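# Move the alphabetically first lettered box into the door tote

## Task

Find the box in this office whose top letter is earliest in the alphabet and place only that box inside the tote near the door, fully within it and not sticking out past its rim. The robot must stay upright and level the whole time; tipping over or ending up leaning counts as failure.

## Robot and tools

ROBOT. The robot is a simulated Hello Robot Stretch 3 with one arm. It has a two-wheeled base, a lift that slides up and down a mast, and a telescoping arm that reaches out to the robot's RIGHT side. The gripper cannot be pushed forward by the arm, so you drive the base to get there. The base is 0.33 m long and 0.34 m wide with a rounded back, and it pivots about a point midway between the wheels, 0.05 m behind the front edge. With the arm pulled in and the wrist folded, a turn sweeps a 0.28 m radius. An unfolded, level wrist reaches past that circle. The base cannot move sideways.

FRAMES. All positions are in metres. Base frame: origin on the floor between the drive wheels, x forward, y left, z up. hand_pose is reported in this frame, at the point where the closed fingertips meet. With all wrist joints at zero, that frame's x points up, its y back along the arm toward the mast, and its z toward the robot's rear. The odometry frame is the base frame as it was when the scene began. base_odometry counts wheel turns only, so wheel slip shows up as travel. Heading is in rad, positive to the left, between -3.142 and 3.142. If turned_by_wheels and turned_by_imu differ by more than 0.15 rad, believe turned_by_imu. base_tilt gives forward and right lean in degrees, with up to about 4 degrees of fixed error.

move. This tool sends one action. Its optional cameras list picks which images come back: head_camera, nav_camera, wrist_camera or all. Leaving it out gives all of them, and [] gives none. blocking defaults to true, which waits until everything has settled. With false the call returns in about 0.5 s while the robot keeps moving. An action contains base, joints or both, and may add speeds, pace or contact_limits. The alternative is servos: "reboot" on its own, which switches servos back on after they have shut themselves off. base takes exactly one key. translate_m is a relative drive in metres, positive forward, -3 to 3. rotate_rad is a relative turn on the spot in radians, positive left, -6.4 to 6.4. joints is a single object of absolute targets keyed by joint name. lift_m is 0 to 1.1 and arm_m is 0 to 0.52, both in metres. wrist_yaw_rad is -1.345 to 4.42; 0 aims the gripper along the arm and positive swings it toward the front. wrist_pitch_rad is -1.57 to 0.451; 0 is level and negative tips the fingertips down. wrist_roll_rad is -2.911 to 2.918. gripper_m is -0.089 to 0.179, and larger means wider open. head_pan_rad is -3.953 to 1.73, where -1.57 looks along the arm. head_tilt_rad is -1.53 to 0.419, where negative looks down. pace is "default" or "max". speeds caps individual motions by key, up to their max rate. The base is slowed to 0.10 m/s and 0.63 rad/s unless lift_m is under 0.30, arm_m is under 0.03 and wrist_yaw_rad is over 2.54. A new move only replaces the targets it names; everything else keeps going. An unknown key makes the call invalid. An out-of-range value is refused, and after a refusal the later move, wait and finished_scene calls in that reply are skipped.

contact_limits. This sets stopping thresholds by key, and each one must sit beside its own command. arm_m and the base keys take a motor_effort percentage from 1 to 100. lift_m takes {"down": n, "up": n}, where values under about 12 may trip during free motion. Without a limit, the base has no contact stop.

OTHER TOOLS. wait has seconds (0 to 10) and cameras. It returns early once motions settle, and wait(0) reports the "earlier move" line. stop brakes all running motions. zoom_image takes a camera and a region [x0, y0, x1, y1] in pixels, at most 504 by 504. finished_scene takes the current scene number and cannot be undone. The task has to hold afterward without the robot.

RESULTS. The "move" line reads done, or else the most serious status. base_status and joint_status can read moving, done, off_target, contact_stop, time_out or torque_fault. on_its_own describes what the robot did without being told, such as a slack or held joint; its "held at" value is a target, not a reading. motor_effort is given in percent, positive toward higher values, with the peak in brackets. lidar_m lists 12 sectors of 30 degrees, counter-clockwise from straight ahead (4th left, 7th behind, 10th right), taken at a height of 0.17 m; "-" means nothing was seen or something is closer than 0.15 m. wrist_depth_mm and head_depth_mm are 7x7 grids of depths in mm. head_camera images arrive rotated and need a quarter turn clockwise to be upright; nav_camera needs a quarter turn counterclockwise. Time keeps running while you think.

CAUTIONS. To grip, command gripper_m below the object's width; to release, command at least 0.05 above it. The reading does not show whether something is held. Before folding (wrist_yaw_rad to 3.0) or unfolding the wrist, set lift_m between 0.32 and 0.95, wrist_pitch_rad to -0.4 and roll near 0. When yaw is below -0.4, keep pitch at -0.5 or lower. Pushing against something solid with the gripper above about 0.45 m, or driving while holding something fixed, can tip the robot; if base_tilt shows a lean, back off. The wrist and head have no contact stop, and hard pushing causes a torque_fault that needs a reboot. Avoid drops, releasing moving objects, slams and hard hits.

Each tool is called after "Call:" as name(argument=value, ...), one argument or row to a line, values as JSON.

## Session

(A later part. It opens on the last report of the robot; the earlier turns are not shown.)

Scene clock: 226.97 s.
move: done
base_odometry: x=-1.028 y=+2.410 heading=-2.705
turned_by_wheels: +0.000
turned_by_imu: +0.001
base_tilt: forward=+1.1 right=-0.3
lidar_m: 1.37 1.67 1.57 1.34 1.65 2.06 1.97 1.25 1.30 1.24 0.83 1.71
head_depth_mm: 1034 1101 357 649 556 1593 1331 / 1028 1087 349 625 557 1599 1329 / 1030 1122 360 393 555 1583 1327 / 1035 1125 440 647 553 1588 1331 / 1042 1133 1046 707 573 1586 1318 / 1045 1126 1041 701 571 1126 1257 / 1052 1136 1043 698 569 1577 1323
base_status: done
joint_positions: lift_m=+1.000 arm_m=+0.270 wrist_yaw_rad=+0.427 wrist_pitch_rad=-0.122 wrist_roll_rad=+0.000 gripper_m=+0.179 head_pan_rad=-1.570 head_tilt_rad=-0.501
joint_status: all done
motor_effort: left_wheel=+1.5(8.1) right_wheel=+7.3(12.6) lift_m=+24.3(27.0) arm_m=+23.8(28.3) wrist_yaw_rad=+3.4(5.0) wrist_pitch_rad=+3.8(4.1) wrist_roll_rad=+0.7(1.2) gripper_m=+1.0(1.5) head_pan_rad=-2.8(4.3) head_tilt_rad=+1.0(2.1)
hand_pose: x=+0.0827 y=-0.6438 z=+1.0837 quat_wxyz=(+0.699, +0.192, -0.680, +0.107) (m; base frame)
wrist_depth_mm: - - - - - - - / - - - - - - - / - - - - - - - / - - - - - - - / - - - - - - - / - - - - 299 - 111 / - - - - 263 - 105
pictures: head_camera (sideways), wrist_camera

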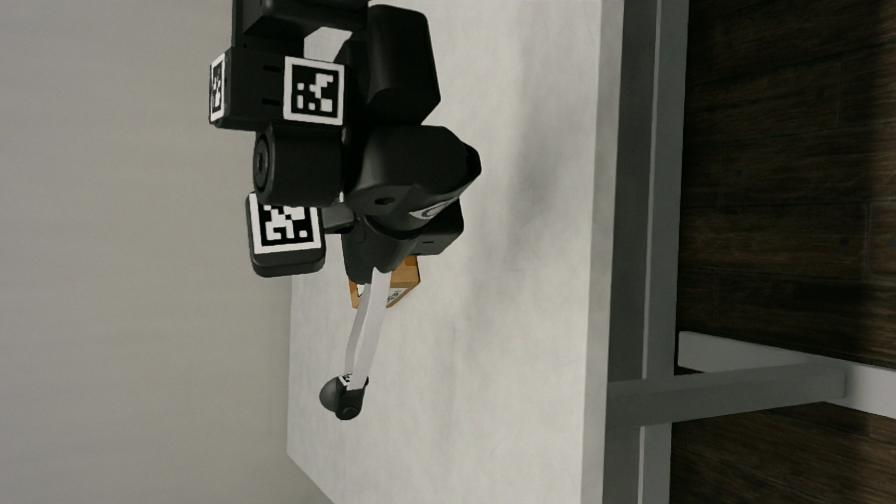

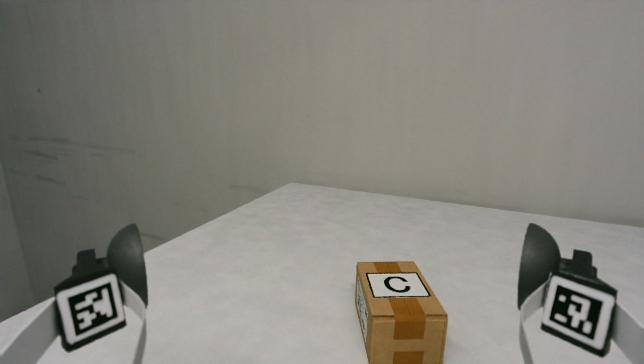

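Call:
move(
  joints={"arm_m": 0.421},
  cameras=["wrist_camera"],
)

Call:
move(
  joints={"lift_m": 0.889},
  speeds={"lift_m": 0.06},
  contact_limits={"lift_m": {"down": 14}},
  cameras=["wrist_camera", "head_camera"],
)

Scene clock: 242.63 s.
move: done
base_odometry: x=-1.028 y=+2.410 heading=-2.705
turned_by_wheels: +0.000
turned_by_imu: +0.001
base_tilt: forward=+1.0 right=-0.1
lidar_m: 1.37 1.66 1.57 1.34 1.65 2.06 1.97 1.25 1.30 1.24 0.83 1.71
head_depth_mm: 1029 1075 390 715 558 1594 1335 / 1031 494 504 712 556 1587 1334 / 1031 1079 513 710 555 1587 1331 / 1040 1097 749 708 553 1593 1323 / 1041 1128 985 706 573 1584 1313 / 1047 1137 1041 704 570 1130 1252 / 1048 1139 1042 702 570 1577 1317
joint_positions: lift_m=+1.000 arm_m=+0.421 wrist_yaw_rad=+0.427 wrist_pitch_rad=-0.122 wrist_roll_rad=+0.000 gripper_m=+0.179 head_pan_rad=-1.570 head_tilt_rad=-0.500
joint_status: all done
motor_effort: left_wheel=+1.6(1.8) right_wheel=+7.4(8.1) lift_m=+21.0(22.0) arm_m=+24.2(27.1) wrist_yaw_rad=+2.9(3.8) wrist_pitch_rad=+3.7(4.3) wrist_roll_rad=+0.7(1.1) gripper_m=-1.2(1.3) head_pan_rad=-2.0(3.6) head_tilt_rad=+2.5(3.8)
hand_pose: x=+0.0827 y=-0.7948 z=+1.0837 quat_wxyz=(+0.699, +0.192, -0.680, +0.107) (m; base frame)
wrist_depth_mm: - - - - - - - / - - - - - - - / - - - - - - - / - - - - - - - / - - - - - - - / - - - - - - 111 / - - - - - - 105
pictures: wrist_camera

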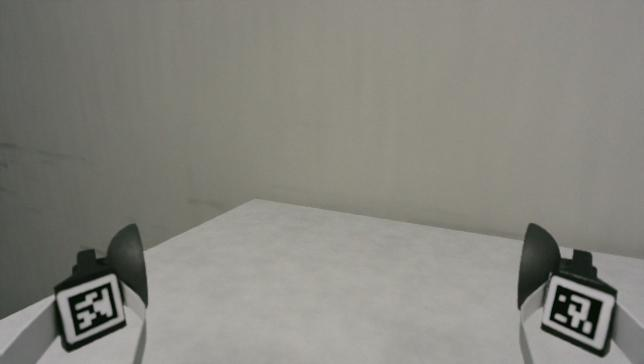

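Scene clock: 245.10 s.
move: done
base_odometry: x=-1.028 y=+2.410 heading=-2.705
turned_by_wheels: +0.000
turned_by_imu: +0.000
base_tilt: forward=+0.9 right=-0.2
lidar_m: 1.37 1.67 1.57 1.34 1.66 2.06 1.97 1.25 1.30 1.24 0.83 1.71
head_depth_mm: 1027 1115 1072 403 328 1591 1333 / 1033 1117 1068 546 558 1590 1334 / 1036 1114 1064 566 555 1583 1325 / 1033 1125 1056 650 554 1587 1332 / 1036 1129 1054 706 574 1579 1326 / 1051 1136 1053 707 574 1131 1265 / 1048 1137 1042 703 571 1579 1321
joint_positions: lift_m=+0.889 arm_m=+0.421 wrist_yaw_rad=+0.427 wrist_pitch_rad=-0.107 wrist_roll_rad=+0.000 gripper_m=+0.179 head_pan_rad=-1.570 head_tilt_rad=-0.500
joint_status: all done
motor_effort: left_wheel=+1.5(1.9) right_wheel=+7.4(8.0) lift_m=+17.8(22.6) arm_m=+23.4(24.6) wrist_yaw_rad=+3.2(3.5) wrist_pitch_rad=+1.1(4.2) wrist_roll_rad=+0.8(1.1) gripper_m=-0.6(1.5) head_pan_rad=-1.9(3.8) head_tilt_rad=+2.9(4.5)
contact_limits: lift_m down 14 (down: maximum 72; up: maximum 65)
hand_pose: x=+0.0830 y=-0.7955 z=+0.9764 quat_wxyz=(+0.698, +0.187, -0.682, +0.113) (m; base frame)
wrist_depth_mm: - - - - - - - / - - - - - - - / - - - - - - - / - - - - - - - / 246 232 233 142 143 236 256 / - 183 183 102 109 187 177 / 114 150 98 96 100 153 107
pictures: head_camera (sideways), wrist_camera

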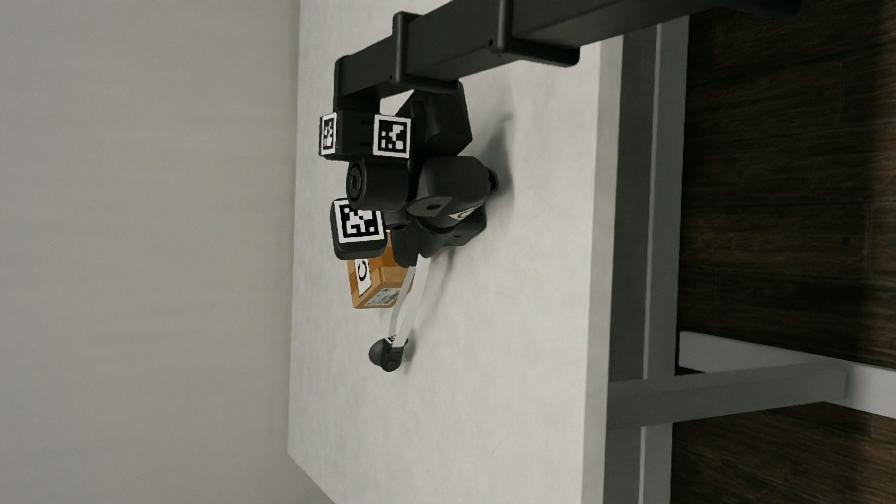

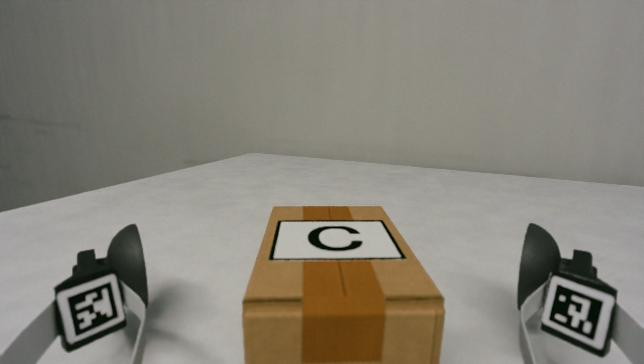

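Call:
move(
  joints={"lift_m": 0.895},
  cameras=[],
)

Call:
move(
  joints={"gripper_m": 0.02},
  cameras=["wrist_camera"],
)

Call:
move(
  joints={"lift_m": 0.95},
  speeds={"lift_m": 0.06},
  cameras=["wrist_camera"],
)

Scene clock: 250.07 s.
move: done
base_odometry: x=-1.028 y=+2.410 heading=-2.705
turned_by_wheels: +0.000
turned_by_imu: +0.001
base_tilt: forward=+1.0 right=-0.2
lidar_m: 1.37 1.67 1.57 1.34 1.65 2.06 1.97 1.24 1.30 1.24 0.83 1.71
head_depth_mm: 1027 1118 1078 402 329 1593 1334 / 1037 1115 1068 551 557 1588 1344 / 1031 1122 1068 564 555 1585 1326 / 1037 1125 1057 647 554 1581 1320 / 1042 1125 1053 707 575 1580 1323 / 1040 1133 1047 705 572 1129 1268 / 1045 1134 1046 702 571 1575 1322
joint_positions: lift_m=+0.895 arm_m=+0.421 wrist_yaw_rad=+0.427 wrist_pitch_rad=-0.116 wrist_roll_rad=+0.000 gripper_m=+0.179 head_pan_rad=-1.570 head_tilt_rad=-0.500
joint_status: all done
motor_effort: left_wheel=+1.6(1.8) right_wheel=+7.4(8.1) lift_m=+30.2(30.6) arm_m=+22.2(22.7) wrist_yaw_rad=+2.8(3.4) wrist_pitch_rad=+3.0(3.2) wrist_roll_rad=+0.8(1.0) gripper_m=-0.4(0.9) head_pan_rad=-1.8(3.6) head_tilt_rad=+2.3(3.4)
hand_pose: x=+0.0828 y=-0.7951 z=+0.9801 quat_wxyz=(+0.699, +0.190, -0.681, +0.109) (m; base frame)
wrist_depth_mm: - - - - - - - / - - - - - - - / - - - - - - - / - - - - - - - / 250 146 253 149 162 242 260 / - 187 188 108 122 190 119 / 114 154 98 97 100 158 107
pictures: none

Scene clock: 252.23 s.
move: done
base_odometry: x=-1.028 y=+2.410 heading=-2.705
turned_by_wheels: +0.000
turned_by_imu: +0.000
base_tilt: forward=+1.1 right=-0.2
lidar_m: 1.37 1.66 1.57 1.34 1.66 2.06 1.97 1.25 1.30 1.24 0.83 1.71
head_depth_mm: 1026 1110 1071 402 328 1593 1331 / 1028 1114 1070 552 556 1594 1328 / 1028 1121 1068 566 556 1587 1333 / 1037 1127 1062 650 555 1598 1321 / 1040 1125 1050 708 573 1582 1323 / 1046 1135 1043 701 572 1133 1257 / 1054 1136 1041 704 571 1578 1322
joint_positions: lift_m=+0.895 arm_m=+0.421 wrist_yaw_rad=+0.427 wrist_pitch_rad=-0.116 wrist_roll_rad=+0.000 gripper_m=+0.022 head_pan_rad=-1.570 head_tilt_rad=-0.500
joint_status: all done
motor_effort: left_wheel=+1.6(1.9) right_wheel=+7.3(8.4) lift_m=+30.1(30.6) arm_m=+21.3(22.6) wrist_yaw_rad=+3.2(3.6) wrist_pitch_rad=+2.9(3.2) wrist_roll_rad=+0.8(1.1) gripper_m=-35.4(98.3) head_pan_rad=-1.0(2.9) head_tilt_rad=+1.9(3.6)
hand_pose: x=+0.0828 y=-0.7951 z=+0.9800 quat_wxyz=(+0.699, +0.190, -0.681, +0.109) (m; base frame)
wrist_depth_mm: - - - - - - - / - - - - - - - / - - - - - - - / - - - - - - - / 249 251 150 149 150 243 259 / 196 186 129 109 109 191 202 / 160 122 101 99 101 144 158
pictures: wrist_camera

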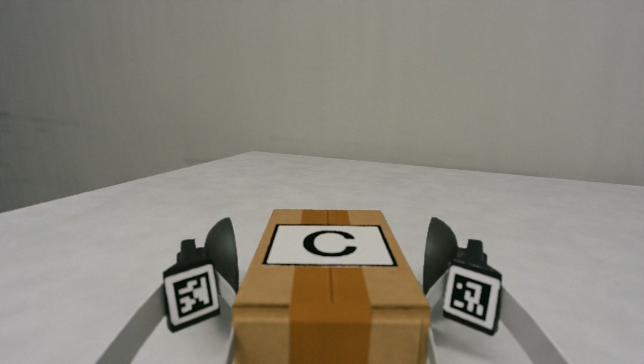

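Scene clock: 253.73 s.
move: done
base_odometry: x=-1.028 y=+2.410 heading=-2.705
turned_by_wheels: +0.000
turned_by_imu: +0.000
base_tilt: forward=+1.0 right=-0.1
lidar_m: 1.36 1.67 1.57 1.34 1.65 2.06 1.97 1.25 1.30 1.24 0.83 1.71
head_depth_mm: 1028 1112 414 322 556 1595 1330 / 1028 1105 509 682 555 1594 1326 / 1031 1116 525 651 556 1596 1333 / 1038 1126 657 678 554 1585 1325 / 1036 1132 984 708 575 1580 1323 / 1039 1128 1051 706 573 1129 1261 / 1048 1140 1045 705 570 1584 1321
joint_positions: lift_m=+0.950 arm_m=+0.421 wrist_yaw_rad=+0.427 wrist_pitch_rad=-0.125 wrist_roll_rad=+0.000 gripper_m=+0.025 head_pan_rad=-1.570 head_tilt_rad=-0.500
joint_status: all done
motor_effort: left_wheel=+1.5(1.9) right_wheel=+7.7(8.0) lift_m=+30.6(32.9) arm_m=+20.6(21.7) wrist_yaw_rad=+3.0(3.4) wrist_pitch_rad=+4.6(4.7) wrist_roll_rad=+1.0(1.0) gripper_m=-17.6(35.2) head_pan_rad=-0.9(2.8) head_tilt_rad=+2.1(3.3)
hand_pose: x=+0.0826 y=-0.7947 z=+1.0328 quat_wxyz=(+0.699, +0.193, -0.680, +0.106) (m; base frame)
wrist_depth_mm: - - - - - - - / - - - - - - - / - - - - - - - / - - - - - - - / - - 150 152 150 - - / - 122 129 109 109 123 - / 236 122 100 99 100 214 233
pictures: wrist_camera

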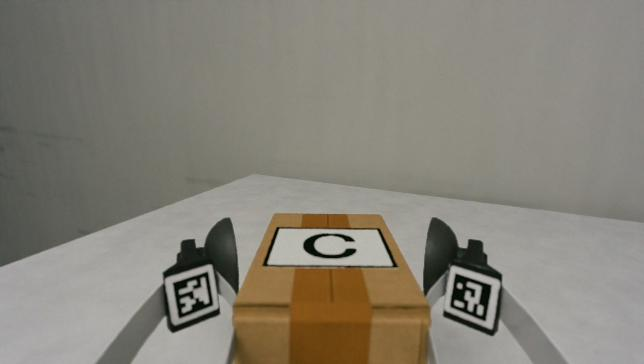

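Call:
move(
  joints={"arm_m": 0.0},
  cameras=["wrist_camera"],
)

Call:
move(
  joints={"wrist_yaw_rad": 1.8, "wrist_pitch_rad": -0.4},
  cameras=["wrist_camera"],
)

Call:
move(
  base={"rotate_rad": 2.466},
  joints={"wrist_yaw_rad": 2.6, "lift_m": 0.32},
  pace="max",
  cameras=["wrist_camera"],
)

Scene clock: 277.67 s.
move: done
base_odometry: x=-1.028 y=+2.410 heading=-2.705
turned_by_wheels: +0.000
turned_by_imu: +0.001
base_tilt: forward=+1.1 right=+0.0
lidar_m: 1.37 1.67 1.57 1.34 1.65 2.05 1.97 1.24 1.30 1.24 0.83 1.71
head_depth_mm: 1029 1112 1074 719 557 1588 - / 1029 1118 1069 712 557 1608 - / 1033 1118 1061 714 555 1603 - / 1036 1123 1055 712 554 - - / 1037 1129 1054 709 405 - 1295 / 1043 1137 1047 709 390 1111 1258 / 1047 1133 1047 706 550 1578 1320
joint_positions: lift_m=+0.950 arm_m=+0.002 wrist_yaw_rad=+0.427 wrist_pitch_rad=-0.126 wrist_roll_rad=+0.000 gripper_m=+0.025 head_pan_rad=-1.570 head_tilt_rad=-0.500
joint_status: all done
joint sent to its limit — arm_m, lower limit.
motor_effort: left_wheel=+1.6(1.8) right_wheel=+7.7(8.0) lift_m=+21.3(31.2) arm_m=-22.3(26.0) wrist_yaw_rad=+3.0(3.7) wrist_pitch_rad=+4.3(4.9) wrist_roll_rad=+0.8(1.2) gripper_m=-16.9(18.4) head_pan_rad=-0.1(2.5) head_tilt_rad=+2.1(3.3)
hand_pose: x=+0.0826 y=-0.3754 z=+1.0327 quat_wxyz=(+0.699, +0.193, -0.680, +0.106) (m; base frame)
wrist_depth_mm: - - - - - - - / - - - - - - - / - - - - - - - / - - - - - - - / - - 151 152 151 - - / - 122 130 109 110 122 - / - 122 99 99 100 221 236
pictures: wrist_camera

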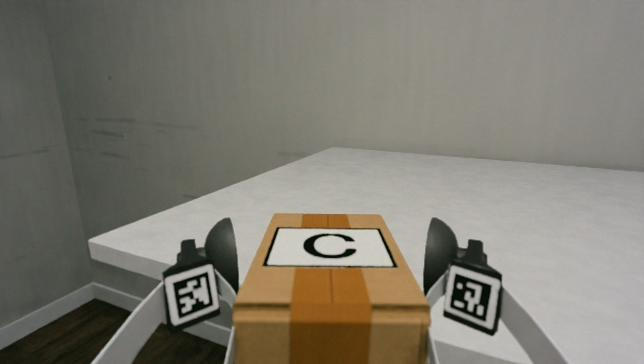

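Scene clock: 279.33 s.
move: done
base_odometry: x=-1.028 y=+2.410 heading=-2.705
turned_by_wheels: +0.000
turned_by_imu: +0.000
base_tilt: forward=+1.0 right=-0.2
lidar_m: 1.36 1.67 1.57 1.34 1.66 2.06 1.97 1.25 1.31 1.24 0.83 1.71
head_depth_mm: 1028 1115 1076 720 559 - - / 1040 1116 1068 715 558 1600 - / 1036 1120 1061 714 555 1620 - / 1040 1128 1059 711 555 1613 1323 / 1038 1128 1054 707 573 1573 1330 / 1045 1129 1046 706 572 1131 1257 / 1052 1140 1043 702 571 1574 1326
joint_positions: lift_m=+0.950 arm_m=+0.002 wrist_yaw_rad=+1.797 wrist_pitch_rad=-0.421 wrist_roll_rad=+0.000 gripper_m=+0.025 head_pan_rad=-1.570 head_tilt_rad=-0.500
joint_status: all done
motor_effort: left_wheel=+1.7(1.8) right_wheel=+7.6(8.3) lift_m=+23.9(24.0) arm_m=-18.3(22.3) wrist_yaw_rad=+3.9(6.4) wrist_pitch_rad=+3.9(6.3) wrist_roll_rad=+0.9(1.0) gripper_m=-17.3(18.6) head_pan_rad=-1.0(2.3) head_tilt_rad=+1.4(2.9)
hand_pose: x=+0.1970 y=-0.0967 z=+0.9619 quat_wxyz=(+0.547, +0.633, -0.315, +0.449) (m; base frame)
wrist_depth_mm: - - - - - - - / - - - - - - - / - - - - - - - / - - - - - - - / - - 155 152 167 - - / - 124 130 109 109 - - / - 122 99 99 100 - -
pictures: wrist_camera

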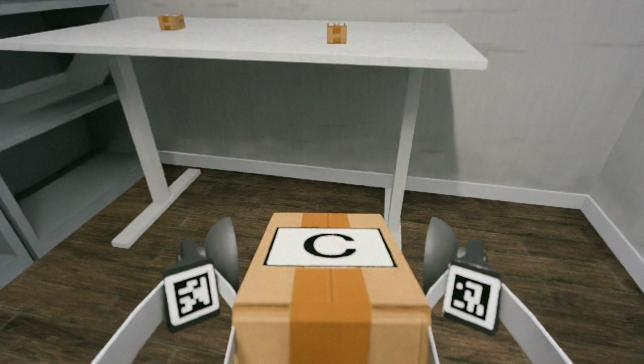

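Scene clock: 284.33 s.
move: done
base_odometry: x=-1.028 y=+2.410 heading=-0.240
turned_by_wheels: +2.465
turned_by_imu: +2.457
base_tilt: forward=+0.9 right=-0.2
lidar_m: 1.65 1.97 1.98 1.25 1.24 0.83 1.49 1.37 1.81 1.58 1.34 1.34
head_depth_mm: 1812 1928 1411 2243 1985 1591 1329 / 1973 2035 1530 2305 1924 1604 1325 / 2046 2169 2045 2468 1961 1599 1329 / 1916 2036 2155 2352 1960 1575 1317 / 1348 1463 1598 1775 1874 1587 1323 / 1437 1526 1796 1787 1842 1587 1334 / 1588 1631 1816 1702 1847 1577 1328
base_status: done
joint_positions: lift_m=+0.320 arm_m=+0.002 wrist_yaw_rad=+2.597 wrist_pitch_rad=-0.423 wrist_roll_rad=+0.000 gripper_m=+0.025 head_pan_rad=-1.570 head_tilt_rad=-0.500
joint_status: all done
motor_effort: left_wheel=-10.1(14.8) right_wheel=+10.7(15.8) lift_m=+22.3(23.8) arm_m=-22.8(23.8) wrist_yaw_rad=+3.2(9.5) wrist_pitch_rad=+3.9(4.3) wrist_roll_rad=+0.6(1.0) gripper_m=-17.5(18.6) head_pan_rad=-0.1(1.9) head_tilt_rad=+1.5(3.3)
hand_pose: x=+0.0947 y=+0.0446 z=+0.3316 quat_wxyz=(+0.329, +0.705, -0.043, +0.626) (m; base frame)
wrist_depth_mm: - - - - - - - / - - - - - - - / - - - - - - - / 893 869 896 880 904 885 880 / 703 702 154 152 157 703 705 / 578 123 130 109 110 559 580 / 212 123 99 99 100 470 499
pictures: wrist_camera

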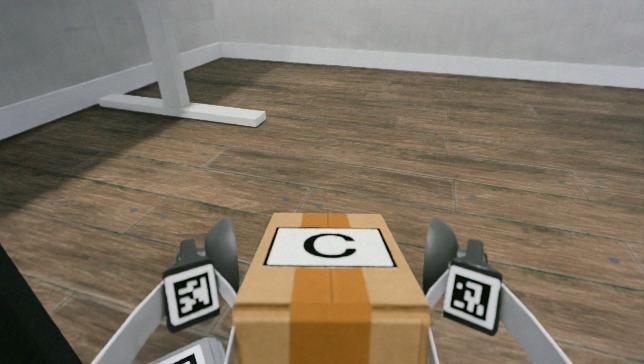

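Call:
move(
  base={"translate_m": 1.71},
  joints={"lift_m": 0.29, "head_pan_rad": 0.0, "head_tilt_rad": -0.5},
  pace="max",
  cameras=[],
)

Call:
move(
  base={"rotate_rad": -0.874},
  pace="max",
  cameras=["head_camera", "nav_camera"],
)

Scene clock: 296.53 s.
move: done
base_odometry: x=+0.633 y=+2.004 heading=-0.240
turned_by_wheels: +0.000
turned_by_imu: +0.000
base_tilt: forward=+0.9 right=-0.2
lidar_m: 0.79 0.70 0.70 0.84 1.55 1.95 2.45 2.60 1.16 0.33 0.59 1.30
head_depth_mm: 936 1038 1173 1340 1546 1593 1337 / 854 946 1049 1190 1365 1517 1330 / 790 867 957 1064 1205 1387 1329 / 734 798 874 967 1084 1219 1284 / 684 739 806 885 979 1092 1228 / 643 691 746 810 893 991 1107 / 604 649 696 754 819 906 1000
base_status: done
joint_positions: lift_m=+0.290 arm_m=+0.002 wrist_yaw_rad=+2.597 wrist_pitch_rad=-0.424 wrist_roll_rad=+0.000 gripper_m=+0.025 head_pan_rad=+0.000 head_tilt_rad=-0.500
joint_status: all done
motor_effort: left_wheel=-1.9(12.2) right_wheel=+8.1(20.5) lift_m=+30.2(31.3) arm_m=-11.5(19.5) wrist_yaw_rad=+2.5(3.6) wrist_pitch_rad=+4.1(4.6) wrist_roll_rad=+0.6(1.2) gripper_m=-17.4(18.6) head_pan_rad=-3.4(5.6) head_tilt_rad=+2.1(2.6)
hand_pose: x=+0.0946 y=+0.0446 z=+0.3014 quat_wxyz=(+0.329, +0.705, -0.042, +0.626) (m; base frame)
wrist_depth_mm: - - - - - - - / - - - - - - - / - 978 - - - - - / 832 826 822 776 787 - - / 647 653 154 153 157 654 655 / 542 124 129 109 109 524 541 / 210 123 100 99 100 439 461
pictures: none

Scene clock: 298.17 s.
move: done
base_odometry: x=+0.633 y=+2.004 heading=-1.114
turned_by_wheels: -0.874
turned_by_imu: -0.871
base_tilt: forward=+0.8 right=-0.2
lidar_m: 2.40 1.03 0.73 0.70 0.73 0.97 1.94 2.46 2.94 1.16 0.33 0.36
head_depth_mm: 2016 2154 2375 2502 1975 1479 852 / 1994 2158 2362 2516 1983 1598 1332 / 2005 2171 2379 2513 1979 1585 1326 / 2027 2193 2416 2539 1984 1581 1331 / 2042 2206 2415 2523 1983 1586 1333 / 2049 2221 2424 2508 1952 1583 1325 / 1956 1988 1979 2019 1893 1588 1323
base_status: done
joint_positions: lift_m=+0.290 arm_m=+0.002 wrist_yaw_rad=+2.597 wrist_pitch_rad=-0.424 wrist_roll_rad=+0.000 gripper_m=+0.025 head_pan_rad=+0.000 head_tilt_rad=-0.500
motor_effort: left_wheel=+9.7(17.6) right_wheel=-7.7(15.8) lift_m=+29.6(30.6) arm_m=-15.8(15.8) wrist_yaw_rad=+2.9(3.2) wrist_pitch_rad=+4.1(4.6) wrist_roll_rad=+0.8(1.1) gripper_m=-16.8(18.6) head_pan_rad=-4.1(4.3) head_tilt_rad=+0.5(2.1)
hand_pose: x=+0.0946 y=+0.0446 z=+0.3014 quat_wxyz=(+0.329, +0.705, -0.042, +0.626) (m; base frame)
wrist_depth_mm: - - - - - - - / - - - - - - - / - - - - - - - / - - 784 816 822 814 826 / 627 651 154 152 157 653 649 / 543 124 130 109 109 524 544 / 212 123 100 99 100 436 464
pictures: head_camera (sideways), nav_camera (sideways)

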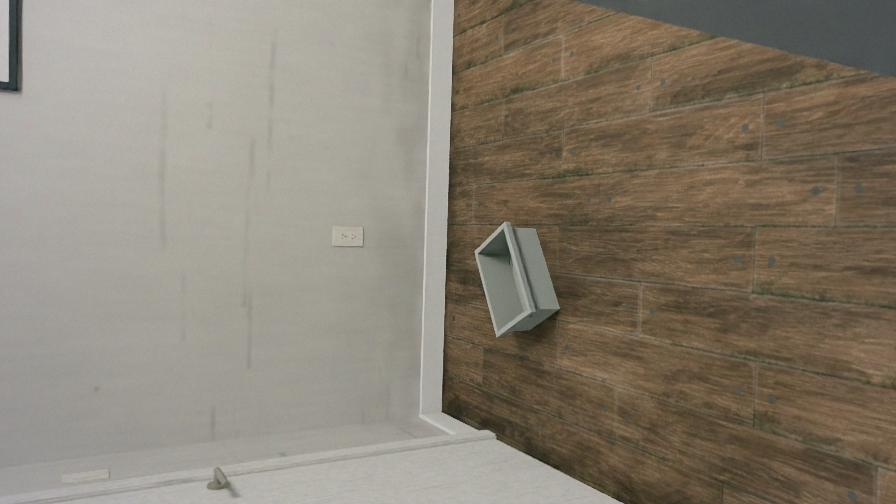

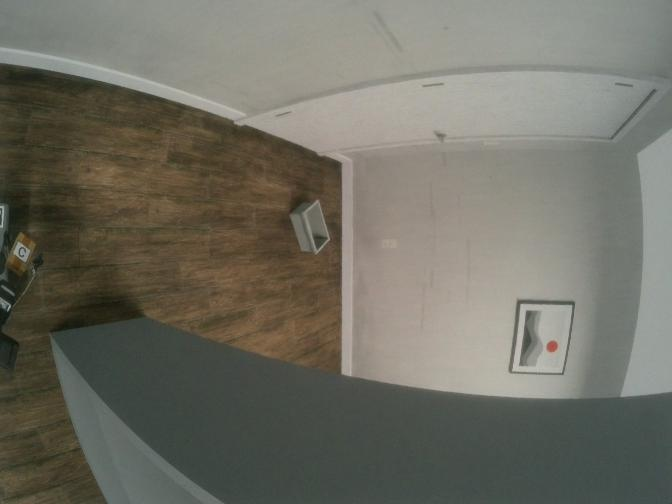

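Call:
move(
  base={"rotate_rad": 0.118},
  pace="max",
  cameras=[],
)

Call:
move(
  base={"translate_m": 1.25},
  joints={"head_tilt_rad": -0.9},
  pace="max",
  cameras=["head_camera", "nav_camera"],
)

Scene clock: 318.10 s.
move: done
base_odometry: x=+0.633 y=+2.004 heading=-0.996
turned_by_wheels: +0.118
turned_by_imu: +0.118
base_tilt: forward=+0.9 right=-0.3
lidar_m: 2.00 0.92 0.71 0.70 0.75 1.10 1.94 2.46 2.95 1.16 0.33 0.41
head_depth_mm: 1963 2113 2302 2456 1988 1594 1330 / 1992 2149 2342 2516 1977 1595 1320 / 1999 2172 2373 2479 1972 1593 1329 / 2027 2208 2436 2563 1956 1587 1324 / 2073 2246 2445 2496 1967 1567 1317 / 1746 1847 1923 2024 1899 1570 1318 / 1404 1444 1490 1539 1582 1534 1328
base_status: done
joint_positions: lift_m=+0.290 arm_m=+0.002 wrist_yaw_rad=+2.597 wrist_pitch_rad=-0.424 wrist_roll_rad=+0.000 gripper_m=+0.025 head_pan_rad=+0.000 head_tilt_rad=-0.500
motor_effort: left_wheel=-7.5(13.2) right_wheel=+7.4(12.9) lift_m=+29.5(29.7) arm_m=-22.3(23.3) wrist_yaw_rad=+2.9(3.2) wrist_pitch_rad=+4.5(4.5) wrist_roll_rad=+0.8(1.1) gripper_m=-17.0(18.4) head_pan_rad=-2.8(3.8) head_tilt_rad=-0.3(1.5)
hand_pose: x=+0.0946 y=+0.0446 z=+0.3014 quat_wxyz=(+0.329, +0.705, -0.042, +0.626) (m; base frame)
wrist_depth_mm: - - - - - - - / - - - - - - - / - - - - - - - / - 729 786 828 839 826 822 / 649 652 154 152 157 654 659 / 540 124 130 109 109 528 538 / 211 123 100 99 100 436 464
pictures: none

Scene clock: 323.63 s.
move: done
base_odometry: x=+1.312 y=+0.954 heading=-0.996
turned_by_wheels: +0.000
turned_by_imu: -0.001
base_tilt: forward=+1.0 right=-0.1
lidar_m: 1.15 0.75 0.58 0.56 0.63 0.92 1.10 0.70 0.91 2.59 1.51 1.17
head_depth_mm: 1010 1163 1372 1559 1402 1241 1122 / 1025 1181 1398 1560 1394 1239 1123 / 1045 1202 1426 1600 1342 1223 1134 / 1057 1231 1461 1608 1353 1226 1123 / 1073 1242 1495 1599 1409 1251 1131 / 1085 1268 1522 1606 1403 1243 1136 / 1111 1255 1363 1405 1383 1250 1131
base_status: done
joint_positions: lift_m=+0.290 arm_m=+0.002 wrist_yaw_rad=+2.597 wrist_pitch_rad=-0.424 wrist_roll_rad=+0.000 gripper_m=+0.025 head_pan_rad=+0.000 head_tilt_rad=-0.902
joint_status: all done
motor_effort: left_wheel=+6.0(12.3) right_wheel=+1.1(20.4) lift_m=+29.0(29.5) arm_m=-15.7(22.8) wrist_yaw_rad=+2.0(3.7) wrist_pitch_rad=+4.2(4.6) wrist_roll_rad=+0.7(1.1) gripper_m=-17.4(18.7) head_pan_rad=-1.5(4.4) head_tilt_rad=-2.4(5.6)
hand_pose: x=+0.0945 y=+0.0446 z=+0.3014 quat_wxyz=(+0.329, +0.705, -0.042, +0.626) (m; base frame)
wrist_depth_mm: 473 516 580 - - 812 987 / - 560 602 - - - - / - 597 - - 970 - - / - - 741 786 825 823 825 / 603 653 154 153 157 650 - / 536 124 130 109 109 425 - / 211 122 100 99 100 437 440
pictures: head_camera (sideways), nav_camera (sideways)

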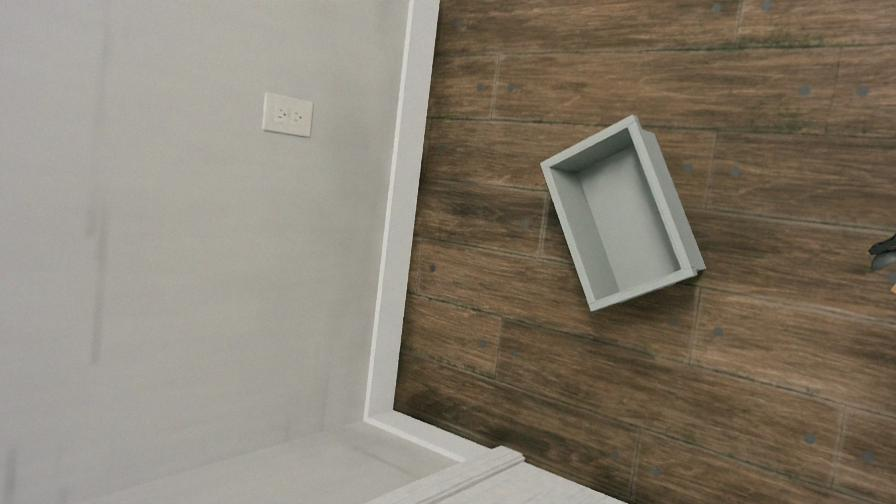

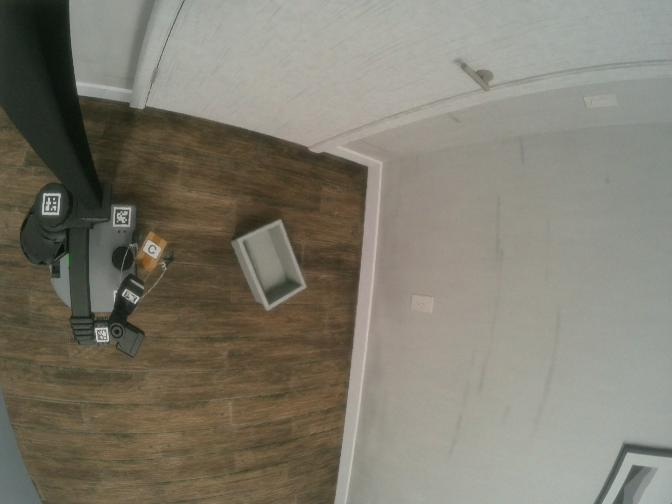

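Call:
move(
  base={"rotate_rad": 1.571},
  joints={"lift_m": 0.5, "head_pan_rad": -1.57, "head_tilt_rad": -0.9},
  pace="max",
  cameras=[],
)

Call:
move(
  joints={"wrist_yaw_rad": 0.345, "wrist_pitch_rad": -1.57, "arm_m": 0.395},
  cameras=["head_camera", "wrist_camera"],
)

Scene clock: 343.90 s.
move: done
base_odometry: x=+1.312 y=+0.954 heading=+0.574
turned_by_wheels: +1.571
turned_by_imu: +1.566
base_tilt: forward=+1.0 right=+0.0
lidar_m: 0.56 0.63 0.91 3.18 0.77 0.89 2.60 1.53 1.18 1.15 0.76 0.58
head_depth_mm: 1022 1181 1383 1575 1410 1247 1122 / 1034 1188 1409 1572 1405 1241 489 / 1048 1211 1437 1590 1361 1229 513 / 1059 1227 1458 1591 1351 1230 561 / 1079 1245 1490 1611 1405 1245 1119 / 1087 1277 1521 1595 1398 1253 1123 / 1104 1257 1405 1438 1379 1246 1125
base_status: done
joint_positions: lift_m=+0.500 arm_m=+0.002 wrist_yaw_rad=+2.597 wrist_pitch_rad=-0.424 wrist_roll_rad=+0.000 gripper_m=+0.025 head_pan_rad=-1.576 head_tilt_rad=-0.900
joint_status: all done
motor_effort: left_wheel=-9.0(15.3) right_wheel=+8.8(15.9) lift_m=+28.3(33.2) arm_m=-19.9(20.0) wrist_yaw_rad=+2.7(3.4) wrist_pitch_rad=+4.3(4.5) wrist_roll_rad=+0.8(1.1) gripper_m=-17.8(18.7) head_pan_rad=+3.3(5.7) head_tilt_rad=+1.0(3.8)
hand_pose: x=+0.0945 y=+0.0445 z=+0.5113 quat_wxyz=(+0.330, +0.705, -0.042, +0.626) (m; base frame)
wrist_depth_mm: - - - - - - - / - - - - - - - / - - - - - - - / - - - - - - - / 983 - 156 152 153 - 451 / 824 124 129 109 110 122 475 / 216 123 99 99 100 652 500
pictures: none

Scene clock: 348.00 s.
move: done
base_odometry: x=+1.312 y=+0.954 heading=+0.574
turned_by_wheels: +0.000
turned_by_imu: +0.001
base_tilt: forward=+0.9 right=-0.1
lidar_m: 0.56 0.63 0.90 3.20 0.77 0.90 2.60 1.54 1.18 1.15 0.76 0.58
head_depth_mm: 1025 1175 1373 1578 1403 1245 1110 / 1035 1192 1407 768 643 556 504 / 1051 1221 1441 766 1295 1224 1128 / 1068 1228 1461 1604 1355 1227 1119 / 1074 1254 1492 1613 1399 1253 1121 / 1090 1272 1530 1604 1405 1246 1129 / 1110 1252 1386 1422 1386 1249 1129
joint_positions: lift_m=+0.500 arm_m=+0.395 wrist_yaw_rad=+0.348 wrist_pitch_rad=-1.564 wrist_roll_rad=+0.000 gripper_m=+0.025 head_pan_rad=-1.570 head_tilt_rad=-0.900
joint_status: all done
motor_effort: left_wheel=-9.1(9.5) right_wheel=+8.5(9.3) lift_m=+21.5(28.3) arm_m=+24.3(26.7) wrist_yaw_rad=-2.0(7.0) wrist_pitch_rad=-1.1(5.5) wrist_roll_rad=+0.6(1.1) gripper_m=-16.9(18.5) head_pan_rad=+2.4(4.5) head_tilt_rad=-0.9(1.5)
hand_pose: x=-0.0292 y=-0.5191 z=+0.3823 quat_wxyz=(+0.581, +0.578, -0.407, -0.404) (m; base frame)
wrist_depth_mm: 533 528 523 524 517 521 516 / 543 539 530 414 419 529 521 / 557 553 551 - 437 541 536 / 567 561 561 - 523 553 547 / 578 574 154 149 157 559 563 / 597 123 130 108 109 571 570 / 598 122 99 99 100 582 582
pictures: head_camera (sideways), wrist_camera

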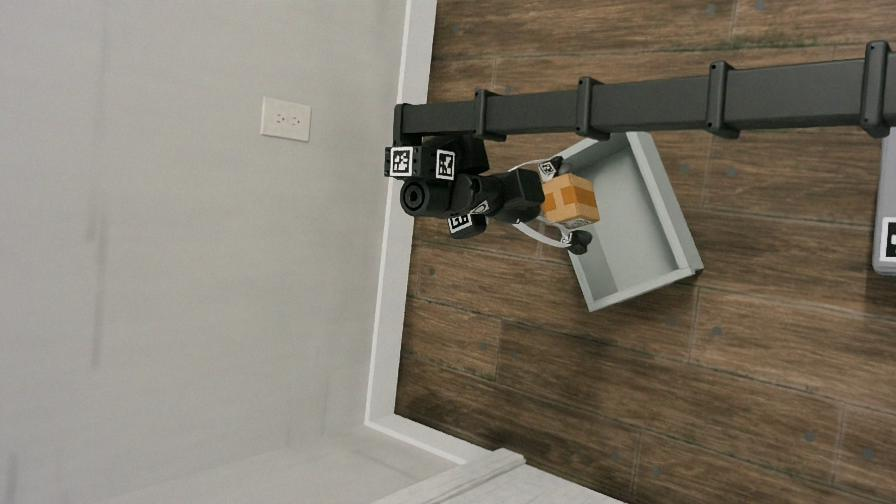

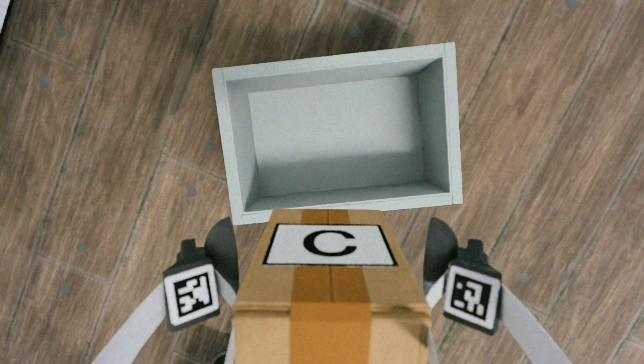

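Call:
move(
  joints={"wrist_yaw_rad": 0.43, "arm_m": 0.467, "lift_m": 0.36},
  cameras=["wrist_camera"],
)

Scene clock: 363.90 s.
move: done
base_odometry: x=+1.312 y=+0.954 heading=+0.574
turned_by_wheels: +0.000
turned_by_imu: +0.001
base_tilt: forward=+1.0 right=-0.2
lidar_m: 0.56 0.63 0.91 3.19 0.77 0.89 2.59 1.53 1.18 1.15 0.76 0.58
head_depth_mm: 1020 1178 1386 1565 1399 1258 1129 / 1038 1193 1405 1566 1338 721 631 / 1048 1205 1440 939 1289 1228 1127 / 1063 1228 1459 1602 1350 1232 1124 / 1075 1248 1494 1605 1417 1253 1125 / 1089 1277 1522 1597 1402 1249 1124 / 1106 1266 1374 1419 1380 1255 1129
joint_positions: lift_m=+0.360 arm_m=+0.467 wrist_yaw_rad=+0.427 wrist_pitch_rad=-1.565 wrist_roll_rad=+0.000 gripper_m=+0.025 head_pan_rad=-1.570 head_tilt_rad=-0.900
joint_status: all done
motor_effort: left_wheel=-9.3(9.4) right_wheel=+8.6(9.3) lift_m=+21.3(23.7) arm_m=+22.7(26.1) wrist_yaw_rad=+3.3(7.1) wrist_pitch_rad=-1.1(1.5) wrist_roll_rad=+0.9(1.0) gripper_m=-18.1(18.3) head_pan_rad=+2.0(4.5) head_tilt_rad=-0.2(2.1)
hand_pose: x=-0.0310 y=-0.5915 z=+0.2423 quat_wxyz=(+0.596, +0.593, -0.384, -0.381) (m; base frame)
wrist_depth_mm: 393 391 387 385 386 379 379 / 400 396 391 394 390 389 388 / 411 404 399 398 383 393 397 / 417 417 411 405 402 403 403 / 427 421 151 148 156 414 411 / 437 125 130 108 109 421 419 / 444 123 99 99 100 433 430
pictures: wrist_camera

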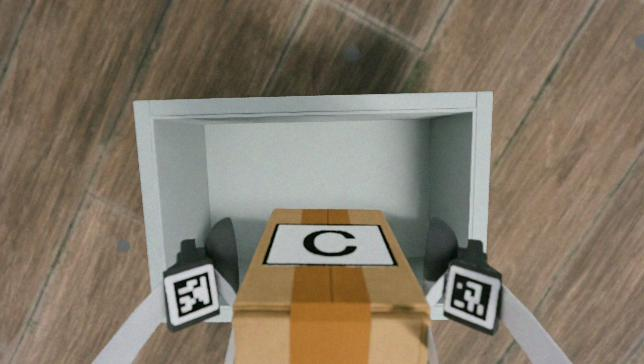

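Call:
move(
  joints={"lift_m": 0.13},
  speeds={"lift_m": 0.06},
  contact_limits={"lift_m": {"down": 14}},
  cameras=["head_camera", "wrist_camera"],
)

Scene clock: 374.93 s.
move: contact_stop
base_odometry: x=+1.312 y=+0.954 heading=+0.575
turned_by_wheels: +0.000
turned_by_imu: +0.002
base_tilt: forward=+0.7 right=+0.0
lidar_m: 0.56 0.63 0.91 3.20 0.77 0.89 2.60 1.54 1.18 1.16 0.76 0.58
head_depth_mm: 1019 1175 1377 1572 1404 1243 1122 / 1031 1196 1405 1572 1402 1245 1109 / 1049 1209 1433 1592 1071 1194 1096 / 1067 1230 1460 1600 1337 1230 1127 / 1080 1251 1482 1594 1400 1244 1131 / 1099 1278 1527 1603 1401 1244 1125 / 1112 1253 1371 1411 1385 1252 1123
joint_positions: lift_m=+0.141 arm_m=+0.467 wrist_yaw_rad=+0.428 wrist_pitch_rad=-1.563 wrist_roll_rad=+0.000 gripper_m=+0.025 head_pan_rad=-1.569 head_tilt_rad=-0.900
joint_status: lift_m contact_stop (moved -0.219 of -0.230)
on_its_own: lift_m is slack since a contact_stop (your +0.130 is given up)
motor_effort: left_wheel=-0.5(9.4) right_wheel=+0.0(9.2) lift_m=+24.7(24.7) arm_m=+7.6(17.1) wrist_yaw_rad=+2.5(3.9) wrist_pitch_rad=-1.4(2.1) wrist_roll_rad=+0.8(1.2) gripper_m=-17.6(18.5) head_pan_rad=+1.4(4.1) head_tilt_rad=-2.4(3.0)
contact_limits: lift_m down 14 (down: maximum 72; up: maximum 65)
hand_pose: x=-0.0308 y=-0.5918 z=+0.0235 quat_wxyz=(+0.596, +0.593, -0.384, -0.381) (m; base frame)
wrist_depth_mm: - - - - - - - / - 112 118 104 128 111 114 / 182 181 180 179 178 177 148 / 184 185 184 182 182 181 148 / 187 189 187 170 184 184 149 / 189 192 130 110 117 186 150 / 179 122 98 97 97 121 143
pictures: head_camera (sideways), wrist_camera

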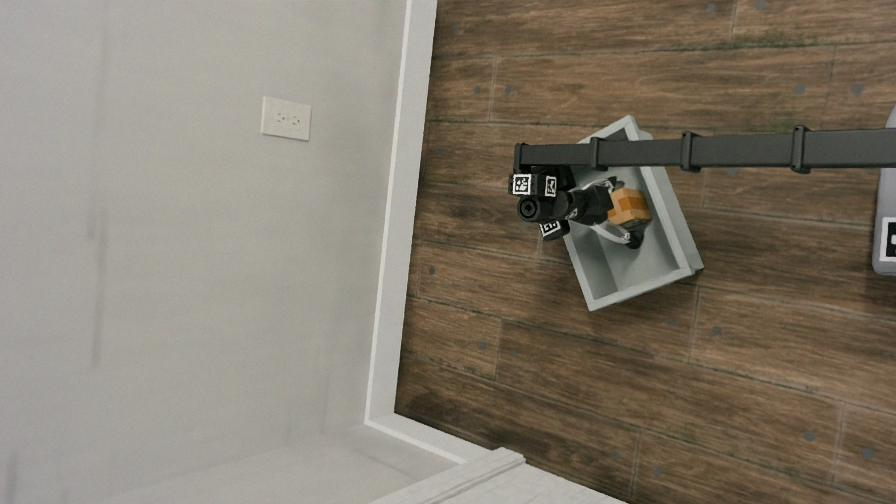

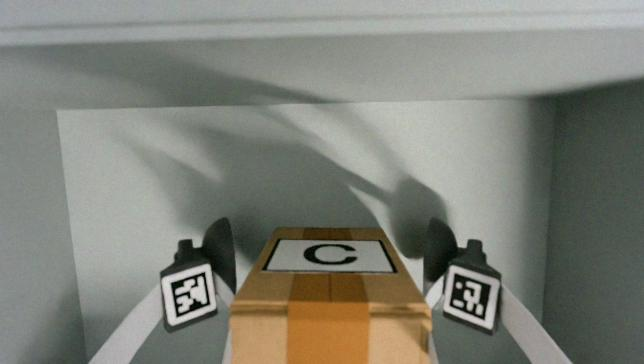

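Call:
move(
  joints={"gripper_m": 0.15},
  cameras=["wrist_camera"],
)

Call:
move(
  joints={"lift_m": 0.36},
  speeds={"lift_m": 0.08},
  cameras=["head_camera", "wrist_camera"],
)

Scene clock: 381.13 s.
move: done
base_odometry: x=+1.312 y=+0.954 heading=+0.575
turned_by_wheels: +0.000
turned_by_imu: +0.001
base_tilt: forward=+1.1 right=-0.1
lidar_m: 0.56 0.63 0.91 3.20 0.77 0.89 2.60 1.54 1.18 1.16 0.76 0.59
head_depth_mm: 1023 1176 1383 1557 1399 1252 1126 / 1027 1197 1413 1579 1413 1248 1110 / 1048 1210 1435 1586 1072 1187 1098 / 1062 1228 1468 1607 1352 1225 1123 / 1074 1251 1478 1612 1407 1254 1123 / 1095 1269 1517 1604 1403 1240 1127 / 1110 1265 1376 1409 1388 1253 1129
joint_positions: lift_m=+0.141 arm_m=+0.467 wrist_yaw_rad=+0.428 wrist_pitch_rad=-1.564 wrist_roll_rad=+0.000 gripper_m=+0.150 head_pan_rad=-1.569 head_tilt_rad=-0.900
joint_status: all done
on_its_own: lift_m is slack since a contact_stop (your +0.130 is given up)
motor_effort: left_wheel=-0.6(0.7) right_wheel=+0.3(0.5) lift_m=+25.3(25.9) arm_m=-4.0(4.0) wrist_yaw_rad=+2.8(3.3) wrist_pitch_rad=-1.1(1.7) wrist_roll_rad=+0.8(1.1) gripper_m=+0.0(92.3) head_pan_rad=-0.4(2.1) head_tilt_rad=-3.1(3.6)
contact_limits: lift_m down 14 (down: maximum 72; up: maximum 65)
hand_pose: x=-0.0309 y=-0.5917 z=+0.0236 quat_wxyz=(+0.596, +0.593, -0.384, -0.381) (m; base frame)
wrist_depth_mm: - - - - - - - / - 117 104 106 109 114 119 / 180 180 179 178 178 176 147 / 183 184 183 182 181 179 148 / 187 187 187 168 184 182 148 / 180 123 190 109 187 123 142 / 106 197 97 96 96 192 130
pictures: wrist_camera

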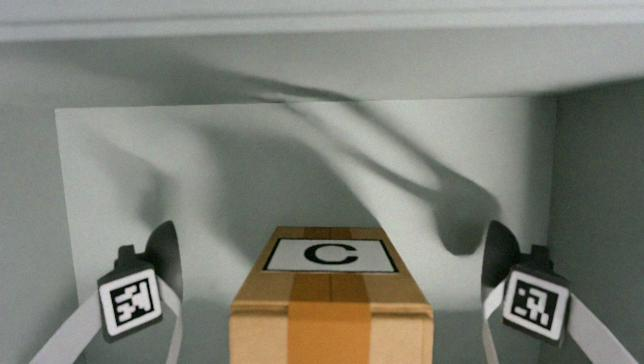

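Scene clock: 384.57 s.
move: done
base_odometry: x=+1.312 y=+0.954 heading=+0.575
turned_by_wheels: +0.000
turned_by_imu: +0.001
base_tilt: forward=+0.9 right=-0.3
lidar_m: 0.56 0.63 0.91 3.18 0.77 0.90 2.59 1.53 1.18 1.16 0.76 0.58
head_depth_mm: 1027 1171 1386 1561 1397 1244 1125 / 1033 1196 1414 1581 1331 717 632 / 1048 1212 1440 938 1296 1233 1129 / 1063 1233 1461 1607 1351 1224 1124 / 1079 1247 1499 1602 1413 1254 1126 / 1100 1269 1517 1608 1411 1248 1124 / 1103 1259 1366 1415 1387 1255 1128
joint_positions: lift_m=+0.360 arm_m=+0.467 wrist_yaw_rad=+0.428 wrist_pitch_rad=-1.565 wrist_roll_rad=+0.000 gripper_m=+0.150 head_pan_rad=-1.569 head_tilt_rad=-0.900
joint_status: all done
motor_effort: left_wheel=-0.3(0.7) right_wheel=-0.1(0.7) lift_m=+29.1(33.8) arm_m=-11.9(12.0) wrist_yaw_rad=+2.8(3.2) wrist_pitch_rad=-1.1(1.6) wrist_roll_rad=+0.8(1.0) gripper_m=-0.2(1.4) head_pan_rad=-1.7(2.2) head_tilt_rad=-2.4(3.6)
hand_pose: x=-0.0310 y=-0.5915 z=+0.2423 quat_wxyz=(+0.596, +0.593, -0.384, -0.381) (m; base frame)
wrist_depth_mm: 394 388 389 385 386 381 379 / 398 397 393 394 391 388 388 / 409 405 400 399 375 395 395 / 415 416 408 406 406 404 407 / 426 421 417 412 411 409 411 / 434 121 343 341 335 122 419 / 106 449 439 437 437 434 430
pictures: head_camera (sideways), wrist_camera

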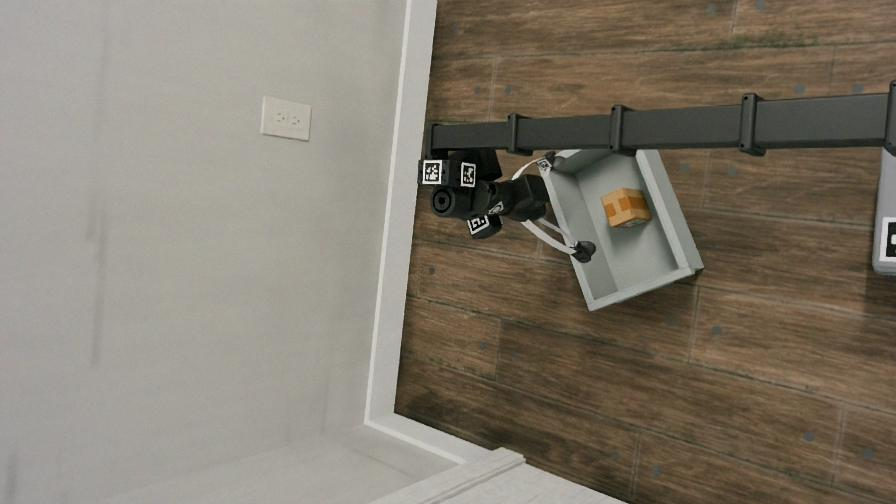

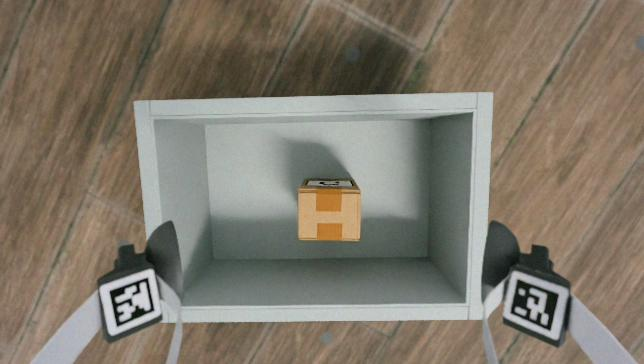

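Call:
finished_scene(
  scene=2,
)

The scene is finished: the task was done.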